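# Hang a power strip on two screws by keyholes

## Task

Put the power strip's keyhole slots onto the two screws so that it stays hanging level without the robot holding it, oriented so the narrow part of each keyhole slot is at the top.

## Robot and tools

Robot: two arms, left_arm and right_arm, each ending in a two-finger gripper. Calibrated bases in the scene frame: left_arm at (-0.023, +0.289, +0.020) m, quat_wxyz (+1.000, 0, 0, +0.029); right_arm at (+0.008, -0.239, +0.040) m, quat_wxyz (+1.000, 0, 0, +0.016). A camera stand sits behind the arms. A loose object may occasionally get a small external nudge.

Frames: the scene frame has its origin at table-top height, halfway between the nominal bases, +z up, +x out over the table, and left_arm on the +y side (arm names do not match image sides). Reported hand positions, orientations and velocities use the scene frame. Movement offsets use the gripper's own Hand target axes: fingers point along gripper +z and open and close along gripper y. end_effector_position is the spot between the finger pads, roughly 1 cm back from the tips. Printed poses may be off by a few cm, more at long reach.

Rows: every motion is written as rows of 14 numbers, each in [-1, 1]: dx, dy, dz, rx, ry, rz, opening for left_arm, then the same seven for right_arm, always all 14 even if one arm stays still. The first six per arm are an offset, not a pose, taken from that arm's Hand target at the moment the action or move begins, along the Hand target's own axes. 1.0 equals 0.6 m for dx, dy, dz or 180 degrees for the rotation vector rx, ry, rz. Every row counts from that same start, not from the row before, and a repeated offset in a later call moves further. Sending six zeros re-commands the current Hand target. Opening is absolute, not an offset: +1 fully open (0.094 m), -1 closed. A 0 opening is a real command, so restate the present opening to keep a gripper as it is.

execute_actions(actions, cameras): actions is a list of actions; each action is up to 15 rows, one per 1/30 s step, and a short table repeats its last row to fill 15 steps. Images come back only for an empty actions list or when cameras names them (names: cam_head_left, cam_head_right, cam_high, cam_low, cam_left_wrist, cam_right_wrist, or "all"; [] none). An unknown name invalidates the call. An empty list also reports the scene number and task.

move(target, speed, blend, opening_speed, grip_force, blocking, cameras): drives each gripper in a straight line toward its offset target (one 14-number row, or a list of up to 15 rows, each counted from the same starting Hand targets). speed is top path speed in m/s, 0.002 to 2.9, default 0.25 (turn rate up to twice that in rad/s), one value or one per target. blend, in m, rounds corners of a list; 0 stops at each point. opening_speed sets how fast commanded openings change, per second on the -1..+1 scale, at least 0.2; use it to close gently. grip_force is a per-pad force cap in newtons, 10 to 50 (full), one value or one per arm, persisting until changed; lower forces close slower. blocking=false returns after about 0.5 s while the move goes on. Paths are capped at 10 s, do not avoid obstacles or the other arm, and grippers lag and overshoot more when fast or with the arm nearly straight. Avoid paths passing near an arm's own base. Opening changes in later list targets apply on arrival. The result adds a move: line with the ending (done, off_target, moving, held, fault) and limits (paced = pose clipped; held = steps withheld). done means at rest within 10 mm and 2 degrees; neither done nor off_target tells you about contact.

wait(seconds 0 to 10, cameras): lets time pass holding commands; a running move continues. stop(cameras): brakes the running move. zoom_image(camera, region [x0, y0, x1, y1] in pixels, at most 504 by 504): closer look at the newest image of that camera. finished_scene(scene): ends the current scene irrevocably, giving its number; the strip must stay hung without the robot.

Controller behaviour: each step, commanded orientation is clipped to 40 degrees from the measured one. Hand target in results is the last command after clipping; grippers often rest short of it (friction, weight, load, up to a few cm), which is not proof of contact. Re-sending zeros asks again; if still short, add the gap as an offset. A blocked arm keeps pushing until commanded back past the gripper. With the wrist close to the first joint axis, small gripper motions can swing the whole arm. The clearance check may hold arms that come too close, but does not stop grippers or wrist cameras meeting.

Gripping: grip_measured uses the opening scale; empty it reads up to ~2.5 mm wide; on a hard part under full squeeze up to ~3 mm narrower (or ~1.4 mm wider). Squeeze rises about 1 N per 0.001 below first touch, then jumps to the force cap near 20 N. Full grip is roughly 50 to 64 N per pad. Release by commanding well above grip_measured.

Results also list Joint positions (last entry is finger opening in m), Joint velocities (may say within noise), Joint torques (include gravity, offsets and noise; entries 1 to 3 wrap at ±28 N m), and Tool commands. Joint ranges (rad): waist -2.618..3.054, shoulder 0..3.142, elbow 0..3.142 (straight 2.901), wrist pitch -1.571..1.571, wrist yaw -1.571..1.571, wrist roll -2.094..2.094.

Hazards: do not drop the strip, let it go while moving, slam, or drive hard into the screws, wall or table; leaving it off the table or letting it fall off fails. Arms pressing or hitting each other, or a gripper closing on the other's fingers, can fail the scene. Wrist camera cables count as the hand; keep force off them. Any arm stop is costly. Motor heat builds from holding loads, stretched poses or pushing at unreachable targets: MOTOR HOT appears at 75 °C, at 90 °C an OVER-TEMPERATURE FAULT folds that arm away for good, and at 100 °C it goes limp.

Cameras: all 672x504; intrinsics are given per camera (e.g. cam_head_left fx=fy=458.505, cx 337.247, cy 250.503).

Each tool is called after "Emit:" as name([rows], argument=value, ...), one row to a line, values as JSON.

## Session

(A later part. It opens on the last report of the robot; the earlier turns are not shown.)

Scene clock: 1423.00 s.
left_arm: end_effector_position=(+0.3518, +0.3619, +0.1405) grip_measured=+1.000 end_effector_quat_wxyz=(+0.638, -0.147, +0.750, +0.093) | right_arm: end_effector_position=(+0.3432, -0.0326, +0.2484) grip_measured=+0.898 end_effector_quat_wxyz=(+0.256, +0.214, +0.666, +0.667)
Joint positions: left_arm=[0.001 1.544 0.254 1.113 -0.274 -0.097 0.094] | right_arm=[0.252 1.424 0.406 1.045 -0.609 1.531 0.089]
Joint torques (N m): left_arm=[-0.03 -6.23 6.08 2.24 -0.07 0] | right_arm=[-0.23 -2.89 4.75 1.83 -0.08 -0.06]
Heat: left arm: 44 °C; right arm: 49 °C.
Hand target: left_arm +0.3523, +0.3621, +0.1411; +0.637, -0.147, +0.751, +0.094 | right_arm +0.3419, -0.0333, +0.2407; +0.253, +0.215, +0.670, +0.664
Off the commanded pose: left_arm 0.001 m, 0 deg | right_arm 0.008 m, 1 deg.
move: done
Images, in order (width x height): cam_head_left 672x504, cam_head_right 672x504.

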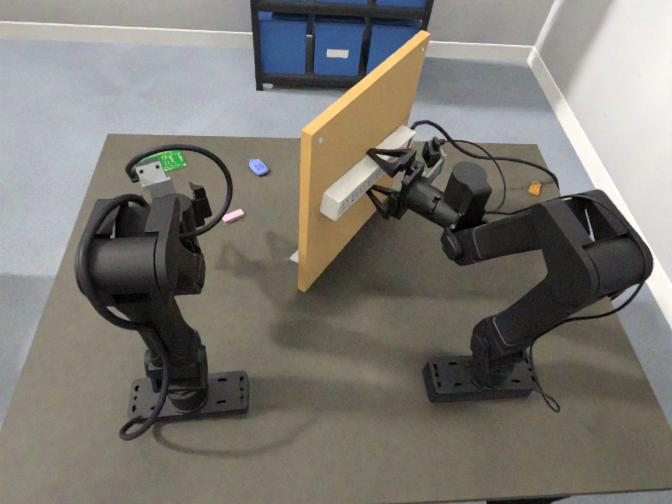

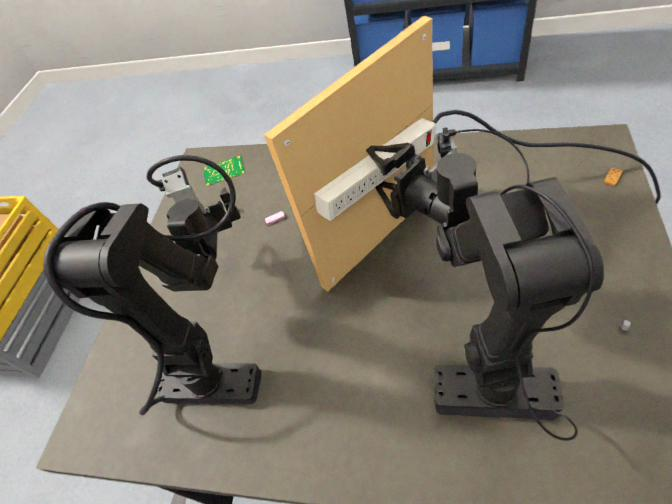

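Emit:
move([
  [0,0,0,0,0,0,1,0.05,0,0,0,0,0,0.9],
  [0,0,0,0,0,0,1,0.05,-0.02,0,0,0,0,0.9],
], speed=0.04, cameras=["cam_head_left","cam_head_right"])

Emit:
zoom_image(camera="cam_head_left", region=[300, 90, 450, 240])

Emit:
zoom_image(camera="cam_head_right", region=[300, 80, 450, 230])

Scene clock: 1438.60 s.
left_arm: end_effector_position=(+0.3518, +0.3619, +0.1405) grip_measured=+1.000 end_effector_quat_wxyz=(+0.638, -0.147, +0.750, +0.093) | right_arm: end_effector_position=(+0.3205, -0.0148, +0.2342) grip_measured=+0.898 end_effector_quat_wxyz=(+0.253, +0.214, +0.666, +0.668)
Joint positions: left_arm=[0.001 1.544 0.254 1.113 -0.274 -0.097 0.094] | right_arm=[0.357 1.424 0.325 1.125 -0.509 1.531 0.089]
Joint torques (N m): left_arm=[-0.02 -6.22 6.06 2.24 -0.07 -0.01] | right_arm=[0.31 -2.69 4.51 1.87 0.05 -0.06]
Heat: left arm: 44 °C; right arm: 49 °C.
Hand target: left_arm +0.3523, +0.3621, +0.1411; +0.637, -0.147, +0.751, +0.094 | right_arm +0.3190, -0.0148, +0.2269; +0.253, +0.215, +0.670, +0.664
Off the commanded pose: left_arm 0.001 m, 0 deg | right_arm 0.007 m, 1 deg.
move: done
Images, in order (width x height): cam_head_left 672x504, cam_head_right 672x504.

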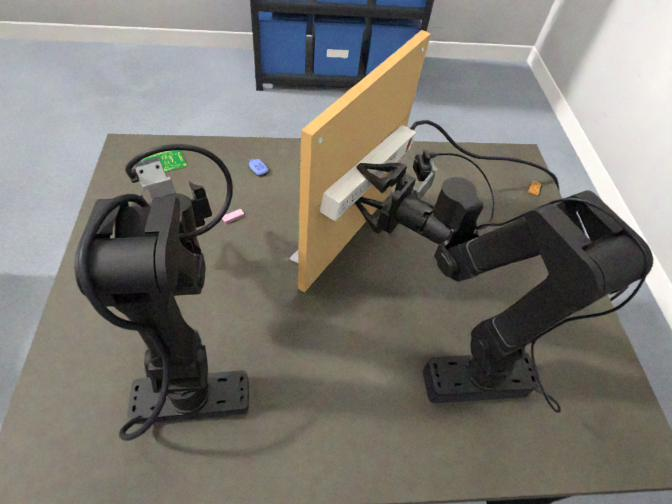

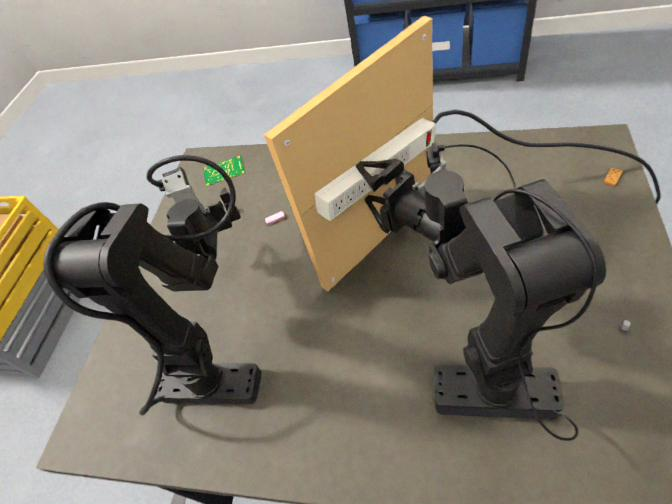

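Scaled by 3.360.

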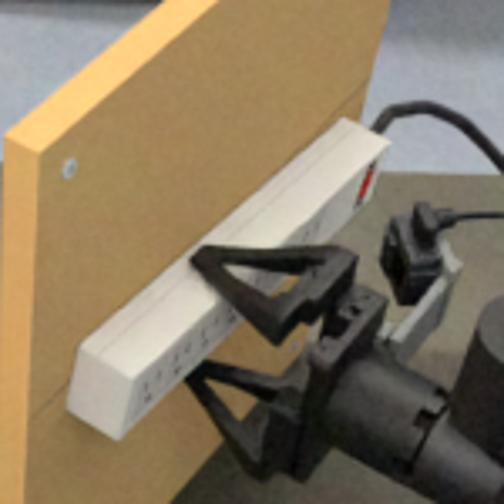

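Scaled by 3.360.

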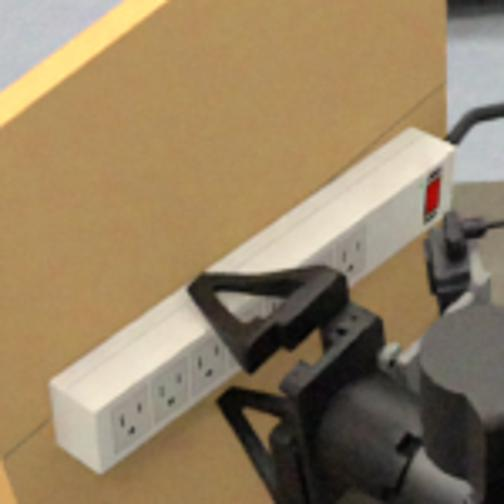

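Emit:
move(target=[0,0,0,0,0,0,1,0,-0.018,0,0,0,0,0.9], speed=0.03, cameras=["cam_head_left","cam_head_right"])

Emit:
zoom_image(camera="cam_head_left", region=[300, 90, 450, 240])

Emit:
zoom_image(camera="cam_head_right", region=[300, 80, 450, 230])

Scene clock: 1443.43 s.
left_arm: end_effector_position=(+0.3518, +0.3619, +0.1405) grip_measured=+1.000 end_effector_quat_wxyz=(+0.638, -0.147, +0.750, +0.093) | right_arm: end_effector_position=(+0.3214, -0.0145, +0.2264) grip_measured=+0.898 end_effector_quat_wxyz=(+0.256, +0.211, +0.663, +0.671)
Joint positions: left_arm=[0.001 1.544 0.254 1.113 -0.274 -0.097 0.094] | right_arm=[0.357 1.487 0.309 1.215 -0.509 1.531 0.089]
Joint torques (N m): left_arm=[-0.03 -6.22 6.05 2.24 -0.06 0] | right_arm=[0.1 -2.78 4.15 1.8 0.06 -0.06]
Heat: left arm: 44 °C; right arm: 49 °C.
Hand target: left_arm +0.3523, +0.3621, +0.1411; +0.637, -0.147, +0.751, +0.094 | right_arm +0.3196, -0.0151, +0.2163; +0.253, +0.215, +0.670, +0.664
Off the commanded pose: left_arm 0.001 m, 0 deg | right_arm 0.010 m, 1 deg.
move: done
Images, in order (width x height): cam_head_left 672x504, cam_head_right 672x504.

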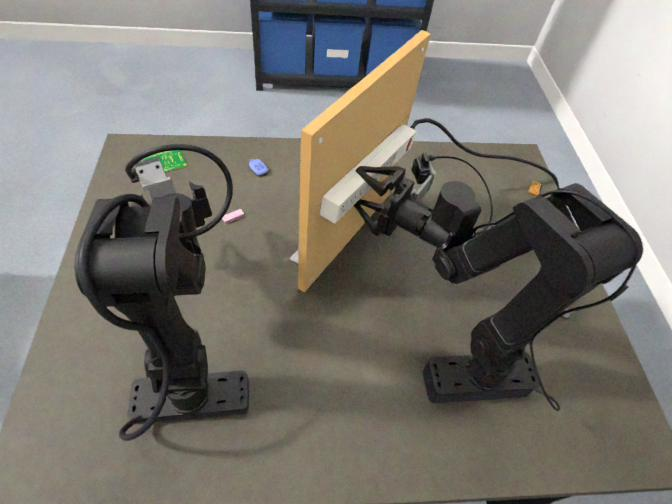

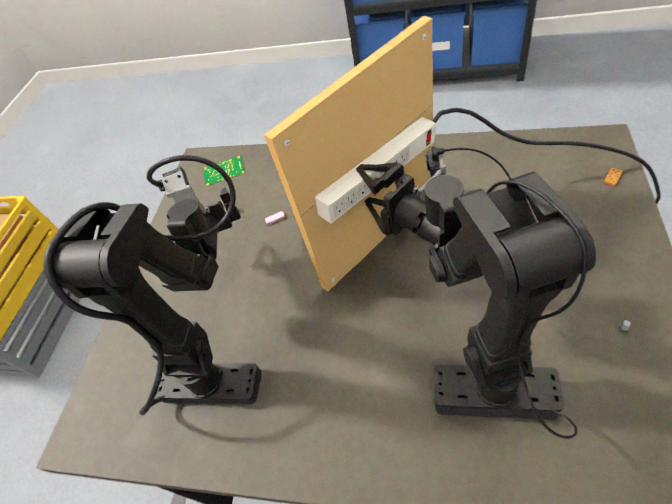

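Scaled by 3.360.

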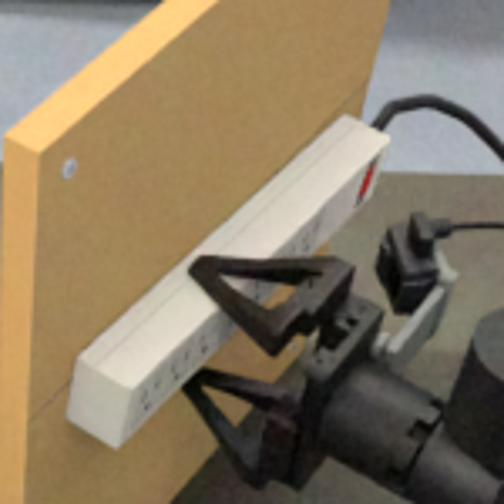

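Scaled by 3.360.

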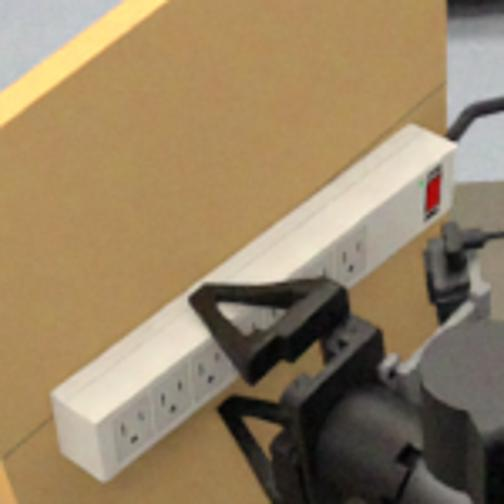

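Emit:
move(target=[0,0,0,0,0,0,1,0,-0.018,0,0,0,0,0.9], speed=0.03, cameras=["cam_head_left","cam_head_right"])

Emit:
zoom_image(camera="cam_head_left", region=[300, 90, 450, 240])

Emit:
zoom_image(camera="cam_head_right", region=[300, 80, 450, 230])

Scene clock: 1448.40 s.
left_arm: end_effector_position=(+0.3518, +0.3619, +0.1405) grip_measured=+1.000 end_effector_quat_wxyz=(+0.638, -0.147, +0.750, +0.093) | right_arm: end_effector_position=(+0.3216, -0.0140, +0.2183) grip_measured=+0.898 end_effector_quat_wxyz=(+0.259, +0.207, +0.660, +0.674)
Joint positions: left_arm=[0.001 1.544 0.254 1.113 -0.274 -0.097 0.094] | right_arm=[0.357 1.555 0.295 1.309 -0.511 1.531 0.089]
Joint torques (N m): left_arm=[-0.03 -6.22 6.08 2.24 -0.06 0] | right_arm=[-0.03 -2.78 3.54 1.7 0.03 -0.07]
Heat: left arm: 44 °C; right arm: 49 °C.
Hand target: left_arm +0.3523, +0.3621, +0.1411; +0.637, -0.147, +0.751, +0.094 | right_arm +0.3201, -0.0154, +0.2054; +0.253, +0.215, +0.670, +0.664
Off the commanded pose: left_arm 0.001 m, 0 deg | right_arm 0.013 m, 2 deg.
move: off_target (right_arm)
Images, in order (width x height): cam_head_left 672x504, cam_head_right 672x504.

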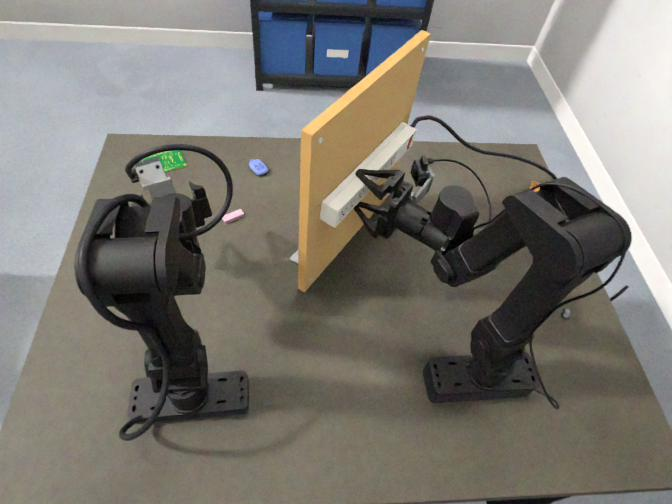

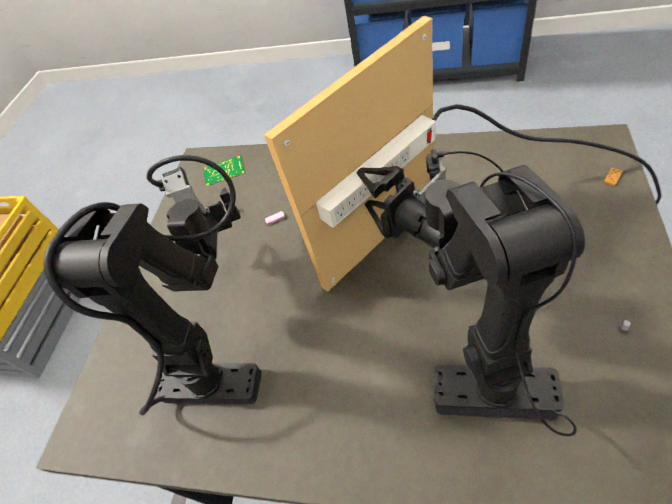

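Scaled by 3.360.

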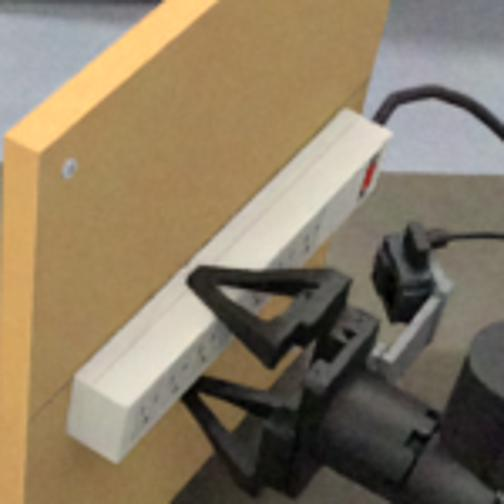

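Scaled by 3.360.

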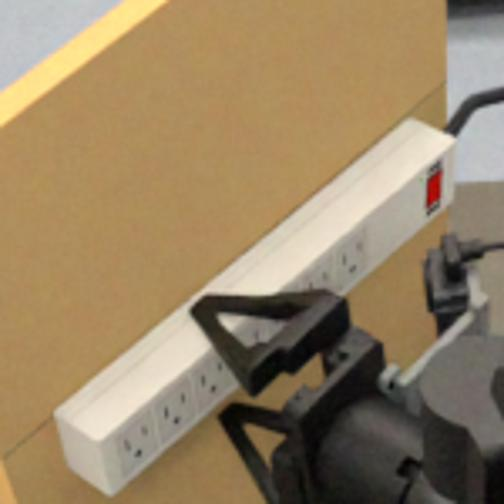

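Emit:
move(target=[0,0,0,0,0,0,1,0,-0.01,0,0,0,0,0.9], speed=0.03, cameras=["cam_head_left","cam_head_right"])

Emit:
zoom_image(camera="cam_head_left", region=[375, 105, 435, 165])

Emit:
zoom_image(camera="cam_head_left", region=[310, 170, 370, 230])

Emit:
zoom_image(camera="cam_head_right", region=[385, 95, 445, 155])

Emit:
zoom_image(camera="cam_head_right", region=[305, 160, 365, 220])

Scene clock: 1455.40 s.
left_arm: end_effector_position=(+0.3518, +0.3619, +0.1405) grip_measured=+1.000 end_effector_quat_wxyz=(+0.638, -0.147, +0.750, +0.093) | right_arm: end_effector_position=(+0.3221, -0.0138, +0.2170) grip_measured=+0.898 end_effector_quat_wxyz=(+0.264, +0.202, +0.656, +0.678)
Joint positions: left_arm=[0.001 1.544 0.254 1.113 -0.274 -0.097 0.094] | right_arm=[0.357 1.593 0.291 1.369 -0.511 1.531 0.089]
Joint torques (N m): left_arm=[-0.03 -6.22 6.05 2.24 -0.06 -0.01] | right_arm=[-0.12 -2.81 3.14 1.58 0.04 -0.07]
Heat: left arm: 44 °C; right arm: 48 °C.
Hand target: left_arm +0.3523, +0.3621, +0.1411; +0.637, -0.147, +0.751, +0.094 | right_arm +0.3205, -0.0155, +0.1995; +0.253, +0.215, +0.670, +0.664
Off the commanded pose: left_arm 0.001 m, 0 deg | right_arm 0.018 m, 3 deg.
move: off_target (right_arm)
Images, in order (width x height): cam_head_left 672x504, cam_head_right 672x504.

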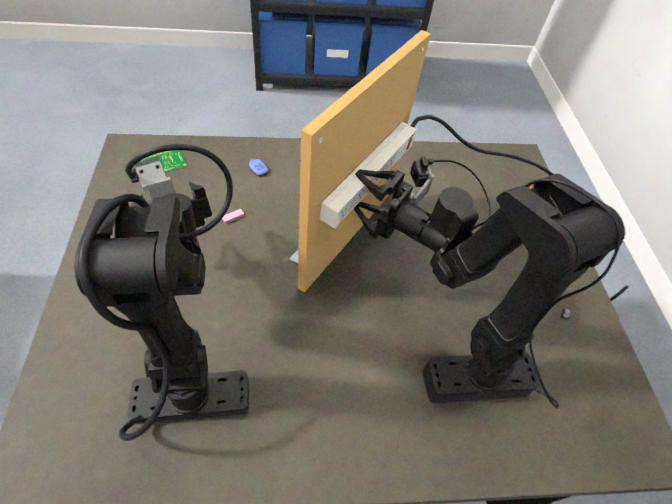

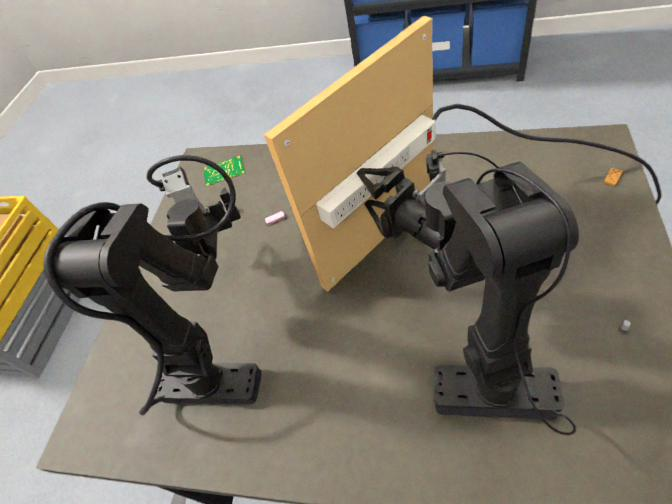

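Scaled by 8.400.

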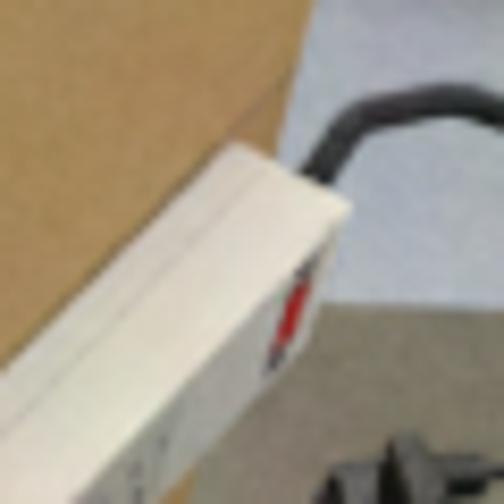

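Scaled by 8.400.

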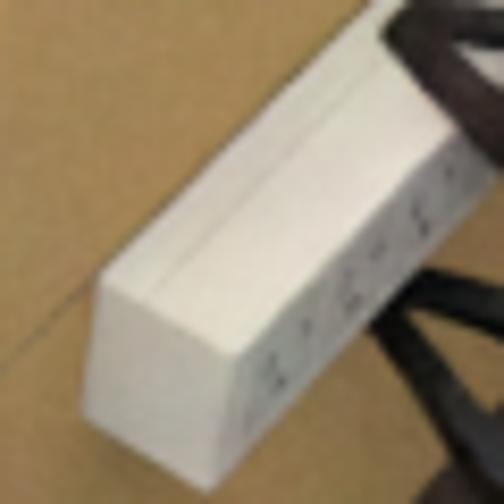

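Scaled by 8.400.

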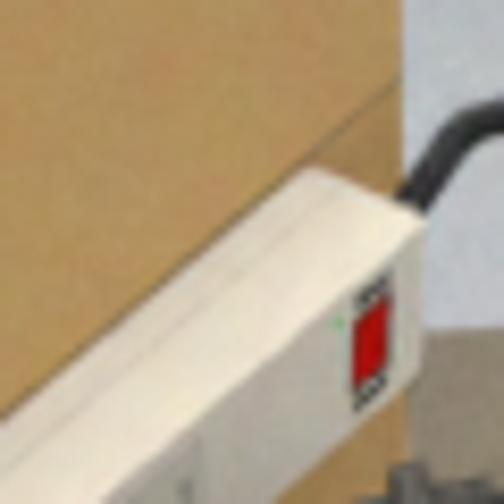

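Scaled by 8.400.

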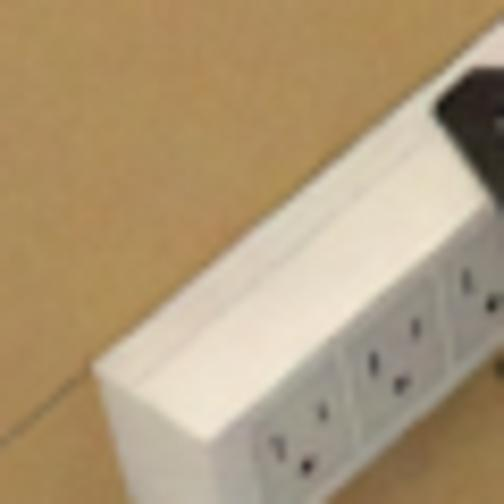

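Emit:
move(target=[0,0,0,0,0,0,1,0,-0.016,0.002,0.006,0,0,0.9], speed=0.03, cameras=["cam_head_left","cam_head_right"])

Emit:
zoom_image(camera="cam_head_left", region=[375, 105, 435, 165])

Emit:
zoom_image(camera="cam_head_left", region=[310, 170, 370, 230])

Emit:
zoom_image(camera="cam_head_right", region=[385, 95, 445, 155])

Emit:
zoom_image(camera="cam_head_right", region=[305, 160, 365, 220])

Scene clock: 1463.57 s.
left_arm: end_effector_position=(+0.3518, +0.3619, +0.1405) grip_measured=+1.000 end_effector_quat_wxyz=(+0.638, -0.147, +0.750, +0.093) | right_arm: end_effector_position=(+0.3227, -0.0135, +0.2154) grip_measured=+0.898 end_effector_quat_wxyz=(+0.267, +0.199, +0.653, +0.680)
Joint positions: left_arm=[0.001 1.544 0.254 1.113 -0.274 -0.097 0.094] | right_arm=[0.357 1.623 0.289 1.412 -0.512 1.531 0.089]
Joint torques (N m): left_arm=[-0.05 -6.22 6.06 2.24 -0.07 -0.01] | right_arm=[-0.05 -2.56 2.89 1.33 0.06 -0.16]
Heat: left arm: 44 °C; right arm: 48 °C.
Hand target: left_arm +0.3523, +0.3621, +0.1411; +0.637, -0.147, +0.751, +0.094 | right_arm +0.3216, -0.0148, +0.1900; +0.251, +0.218, +0.676, +0.658
Off the commanded pose: left_arm 0.001 m, 0 deg | right_arm 0.026 m, 5 deg.
move: off_target (right_arm)
Images, in order (width x height): cam_head_left 672x504, cam_head_right 672x504.

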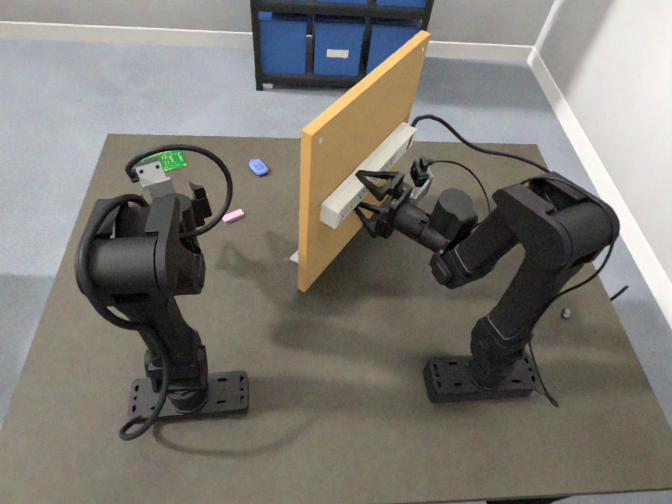

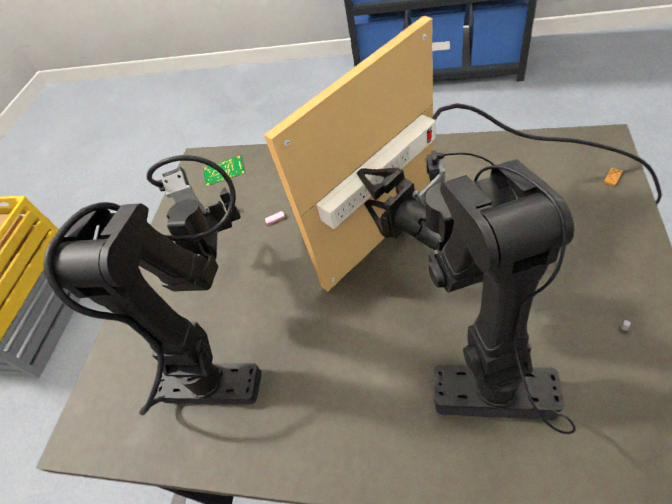

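Scaled by 8.400.

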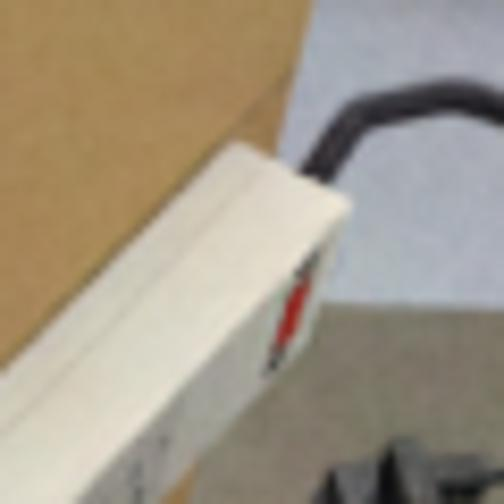

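Scaled by 8.400.

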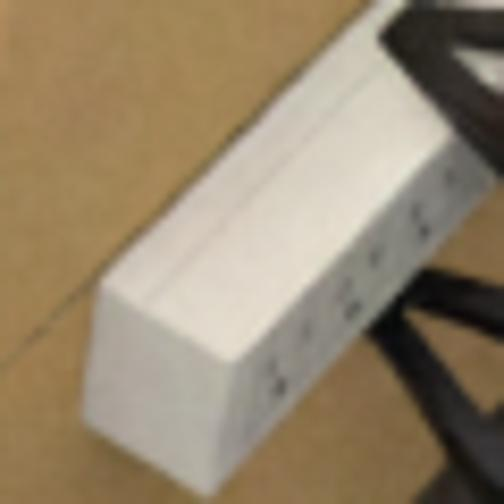

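Scaled by 8.400.

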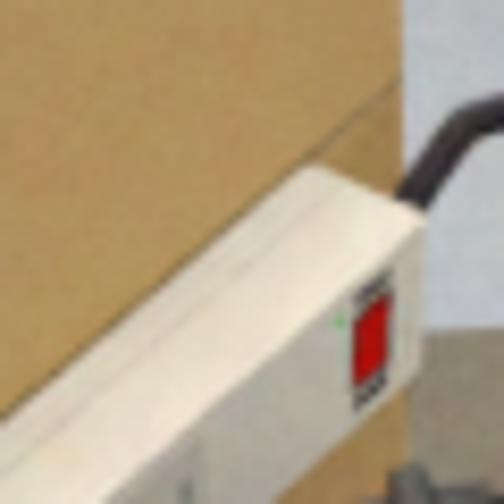

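Scaled by 8.400.

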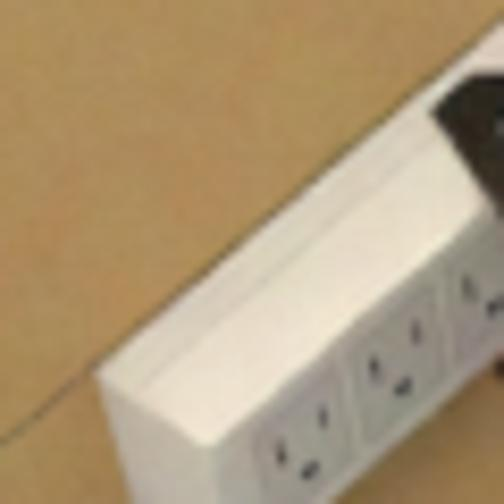

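Emit:
move(target=[0,0,0,0,0,0,1,0,0.05,-0.002,-0.006,0,0,0.9], speed=0.03, cameras=["cam_head_left","cam_head_right"])

Emit:
zoom_image(camera="cam_head_left", region=[300, 90, 450, 240])

Emit:
zoom_image(camera="cam_head_right", region=[300, 80, 450, 230])

Scene clock: 1470.13 s.
left_arm: end_effector_position=(+0.3518, +0.3619, +0.1405) grip_measured=+1.000 end_effector_quat_wxyz=(+0.638, -0.147, +0.750, +0.093) | right_arm: end_effector_position=(+0.3186, -0.0156, +0.2159) grip_measured=+0.898 end_effector_quat_wxyz=(+0.251, +0.216, +0.669, +0.666)
Joint positions: left_arm=[0.001 1.544 0.254 1.113 -0.274 -0.097 0.094] | right_arm=[0.357 1.507 0.289 1.233 -0.509 1.531 0.089]
Joint torques (N m): left_arm=[-0.02 -6.23 6.08 2.24 -0.06 -0.01] | right_arm=[0.34 -5.82 5.83 1.44 0.05 -0.05]
Heat: left arm: 44 °C; right arm: 48 °C.
Hand target: left_arm +0.3523, +0.3621, +0.1411; +0.637, -0.147, +0.751, +0.094 | right_arm +0.3198, -0.0146, +0.2199; +0.253, +0.215, +0.670, +0.664
Off the commanded pose: left_arm 0.001 m, 0 deg | right_arm 0.004 m, 0 deg.
move: done
Images, in order (width x height): cam_head_left 672x504, cam_head_right 672x504.

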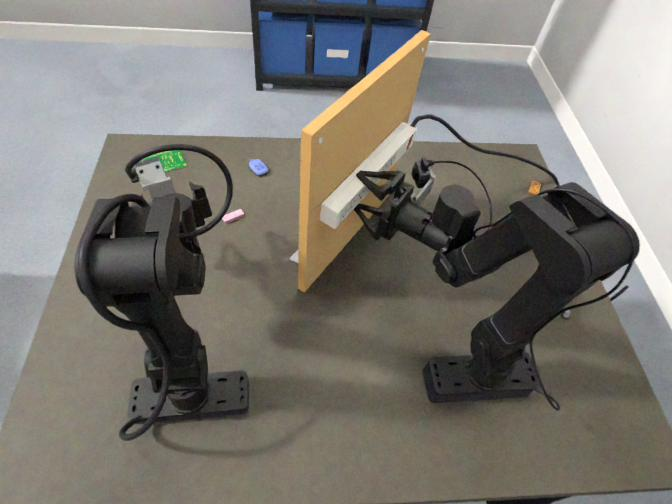

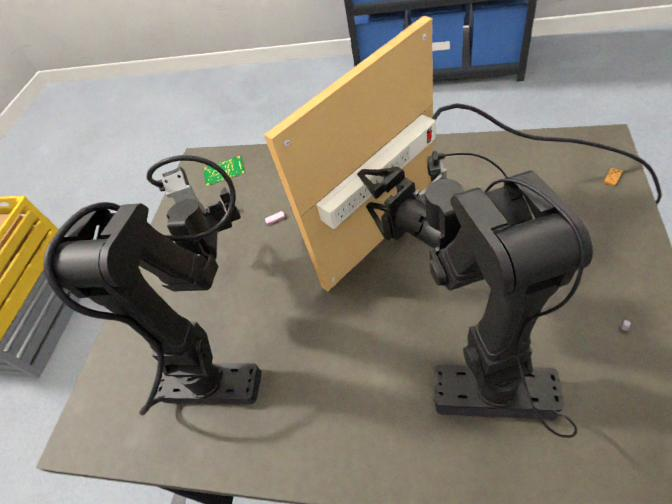

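Scaled by 3.360.

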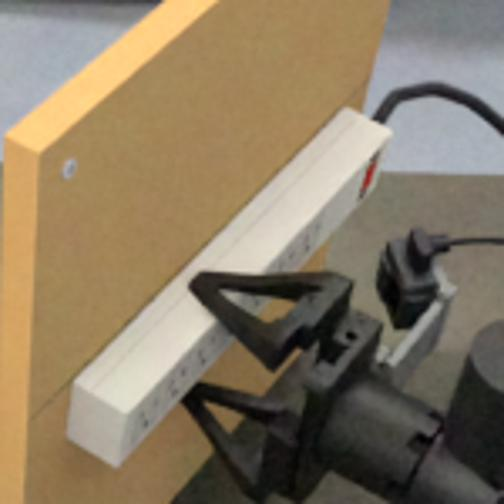

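Scaled by 3.360.

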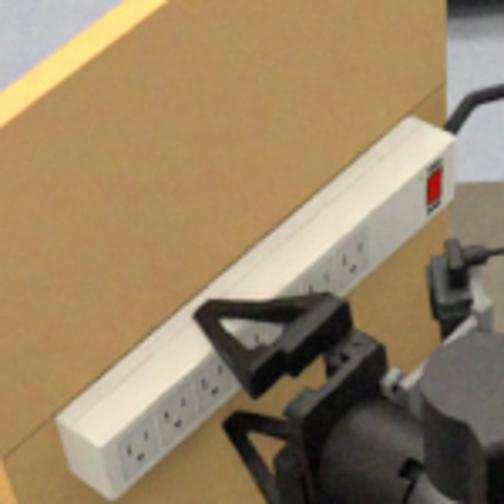

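Emit:
move(target=[0,0,0,0,0,0,1,0,0.016,0,0,0,0,0.9], speed=0.03, cameras=[])

Scene clock: 1473.20 s.
left_arm: end_effector_position=(+0.3518, +0.3619, +0.1405) grip_measured=+1.000 end_effector_quat_wxyz=(+0.638, -0.147, +0.750, +0.093) | right_arm: end_effector_position=(+0.3159, -0.0171, +0.2163) grip_measured=+0.898 end_effector_quat_wxyz=(+0.244, +0.224, +0.675, +0.659)
Joint positions: left_arm=[0.001 1.544 0.254 1.113 -0.274 -0.097 0.094] | right_arm=[0.357 1.45 0.289 1.147 -0.507 1.531 0.089]
Joint torques (N m): left_arm=[-0.03 -6.22 6.08 2.24 -0.07 0] | right_arm=[0.42 -5.7 7.39 1.53 0.04 -0.05]
Heat: left arm: 44 °C; right arm: 48 °C.
Hand target: left_arm +0.3523, +0.3621, +0.1411; +0.637, -0.147, +0.751, +0.094 | right_arm +0.3194, -0.0143, +0.2294; +0.253, +0.215, +0.670, +0.664
Off the commanded pose: left_arm 0.001 m, 0 deg | right_arm 0.014 m, 2 deg.
move: off_target (right_arm)
No camera images: "cameras" was empty.

Emit:
move(target=[0,0,0,0,0,0,1,0,0.014,0,-0.004,0,0,0.9], speed=0.03, cameras=["cam_head_left","cam_head_right"])

Emit:
zoom_image(camera="cam_head_left", region=[300, 90, 450, 240])

Emit:
zoom_image(camera="cam_head_right", region=[300, 80, 450, 230])

Scene clock: 1477.00 s.
left_arm: end_effector_position=(+0.3518, +0.3619, +0.1405) grip_measured=+1.000 end_effector_quat_wxyz=(+0.638, -0.147, +0.750, +0.093) | right_arm: end_effector_position=(+0.3157, -0.0172, +0.2190) grip_measured=+0.898 end_effector_quat_wxyz=(+0.240, +0.228, +0.676, +0.658)
Joint positions: left_arm=[0.001 1.544 0.254 1.113 -0.274 -0.097 0.094] | right_arm=[0.357 1.423 0.296 1.105 -0.507 1.535 0.089]
Joint torques (N m): left_arm=[-0.03 -6.22 6.06 2.23 -0.06 -0.01] | right_arm=[0.54 -5.79 7.69 1.75 0.05 -0.03]
Heat: left arm: 44 °C; right arm: 48 °C.
Hand target: left_arm +0.3523, +0.3621, +0.1411; +0.637, -0.147, +0.751, +0.094 | right_arm +0.3189, -0.0141, +0.2379; +0.254, +0.214, +0.665, +0.668
Off the commanded pose: left_arm 0.001 m, 0 deg | right_arm 0.019 m, 3 deg.
move: off_target (right_arm)
Images, in order (width x height): cam_head_left 672x504, cam_head_right 672x504.

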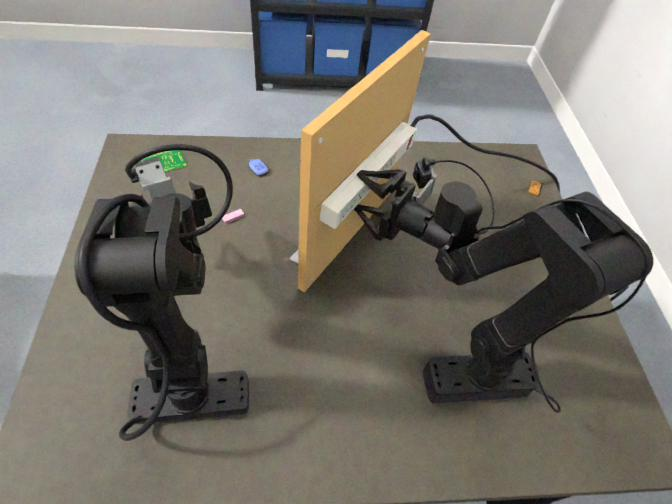

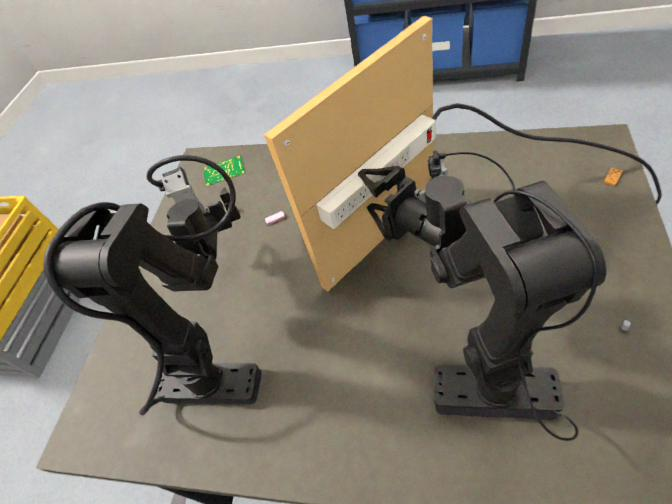

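Scaled by 3.360.

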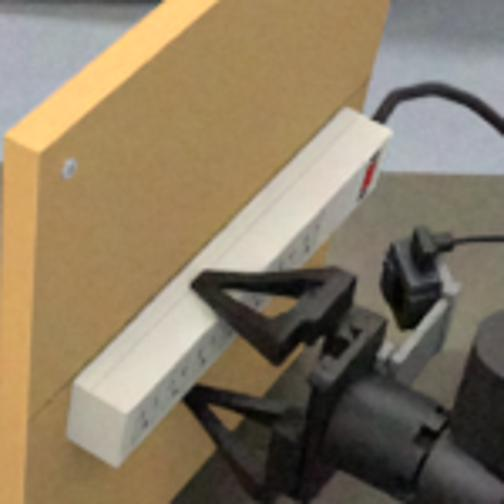

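Scaled by 3.360.

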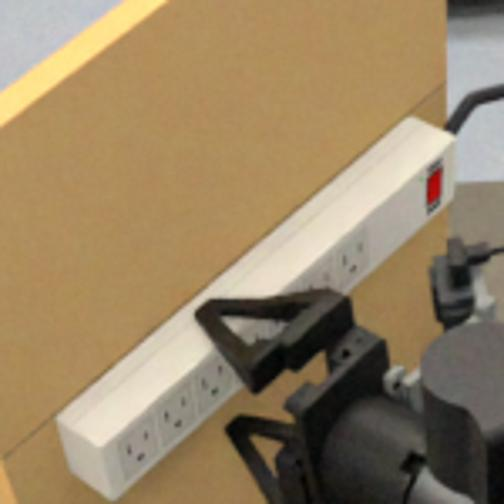

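Emit:
move(target=[0,0,0,0,0,0,1,0,0.013,0,-0.004,0,0,0.9], speed=0.03, cameras=["cam_head_left","cam_head_right"])

Emit:
zoom_image(camera="cam_head_left", region=[300, 90, 450, 240])

Emit:
zoom_image(camera="cam_head_right", region=[300, 80, 450, 230])

Scene clock: 1481.13 s.
left_arm: end_effector_position=(+0.3518, +0.3619, +0.1405) grip_measured=+1.000 end_effector_quat_wxyz=(+0.638, -0.147, +0.750, +0.093) | right_arm: end_effector_position=(+0.3156, -0.0172, +0.2264) grip_measured=+0.898 end_effector_quat_wxyz=(+0.242, +0.227, +0.672, +0.662)
Joint positions: left_arm=[0.001 1.544 0.254 1.113 -0.274 -0.097 0.094] | right_arm=[0.357 1.398 0.304 1.086 -0.507 1.542 0.089]
Joint torques (N m): left_arm=[-0.03 -6.23 6.08 2.23 -0.06 0] | right_arm=[0.59 -5.65 7.83 1.74 0.06 -0.03]
Heat: left arm: 44 °C; right arm: 49 °C.
Hand target: left_arm +0.3523, +0.3621, +0.1411; +0.637, -0.147, +0.751, +0.094 | right_arm +0.3185, -0.0140, +0.2456; +0.256, +0.212, +0.661, +0.673
Off the commanded pose: left_arm 0.001 m, 0 deg | right_arm 0.020 m, 3 deg.
move: off_target (right_arm)
Images, in order (width x height): cam_head_left 672x504, cam_head_right 672x504.

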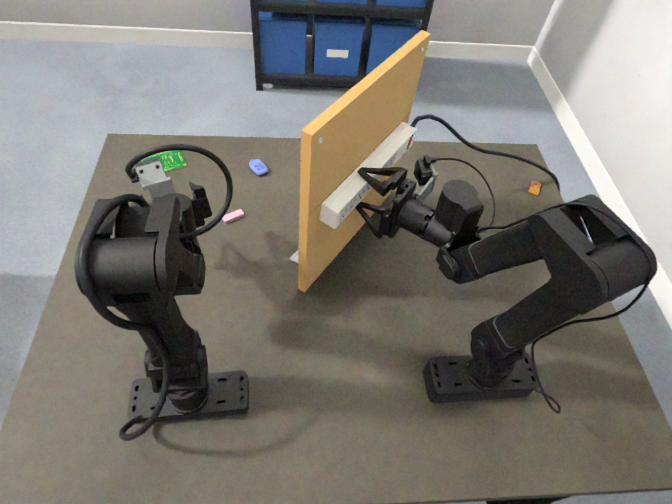

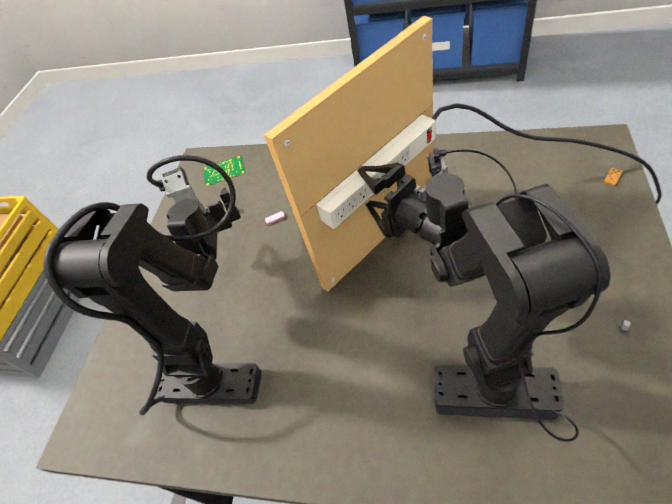

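Scaled by 3.360.

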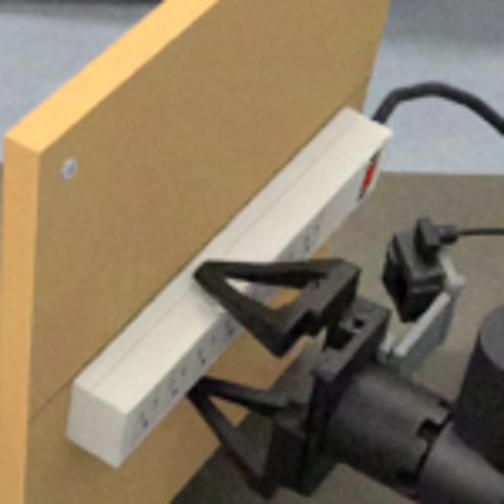

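Scaled by 3.360.

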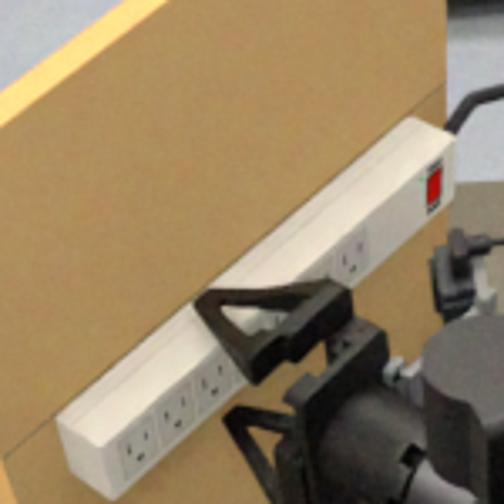

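Emit:
move(target=[0,0,0,0,0,0,1,0,0.018,0,0,0,0,0.9], speed=0.04, cameras=["cam_head_left","cam_head_right"])

Emit:
zoom_image(camera="cam_head_left", region=[300, 90, 450, 240])

Emit:
zoom_image(camera="cam_head_right", region=[300, 80, 450, 230])

Scene clock: 1485.90 s.
left_arm: end_effector_position=(+0.3518, +0.3619, +0.1405) grip_measured=+1.000 end_effector_quat_wxyz=(+0.638, -0.147, +0.750, +0.093) | right_arm: end_effector_position=(+0.3157, -0.0174, +0.2367) grip_measured=+0.898 end_effector_quat_wxyz=(+0.242, +0.227, +0.672, +0.662)
Joint positions: left_arm=[0.001 1.544 0.254 1.113 -0.274 -0.097 0.094] | right_arm=[0.357 1.344 0.326 1.01 -0.506 1.542 0.089]
Joint torques (N m): left_arm=[-0.05 -6.23 6.08 2.24 -0.06 -0.01] | right_arm=[0.73 -5.49 8.18 1.71 0.05 -0.05]
Heat: left arm: 44 °C; right arm: 50 °C.
Hand target: left_arm +0.3523, +0.3621, +0.1411; +0.637, -0.147, +0.751, +0.094 | right_arm +0.3178, -0.0140, +0.2565; +0.256, +0.212, +0.661, +0.673
Off the commanded pose: left_arm 0.001 m, 0 deg | right_arm 0.020 m, 3 deg.
move: off_target (right_arm)
Images, in order (width x height): cam_head_left 672x504, cam_head_right 672x504.

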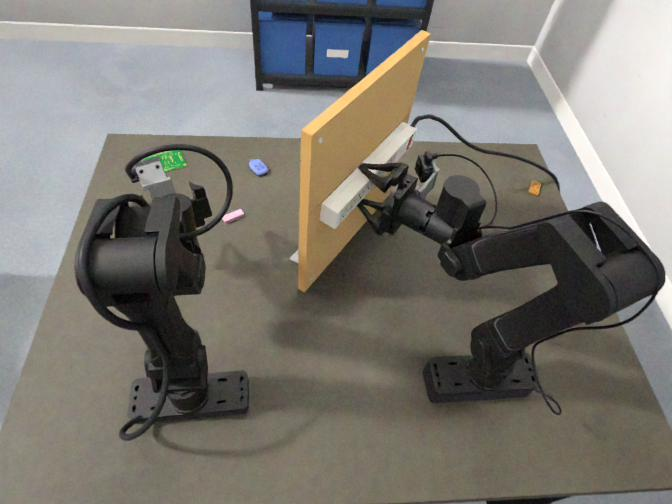

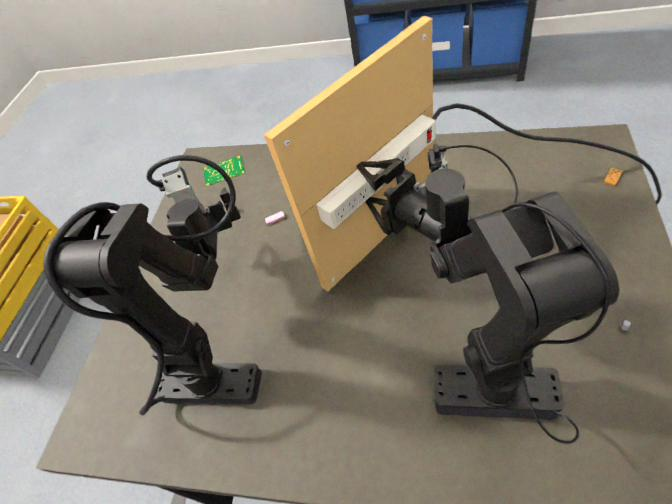

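Scaled by 3.360.

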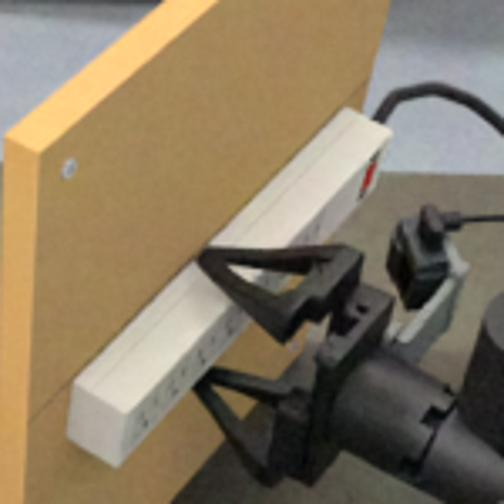

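Scaled by 3.360.

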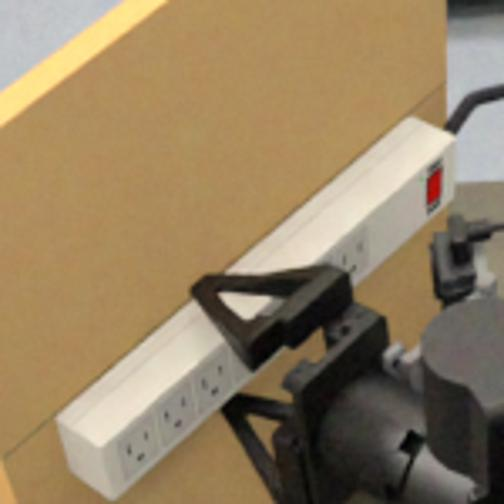

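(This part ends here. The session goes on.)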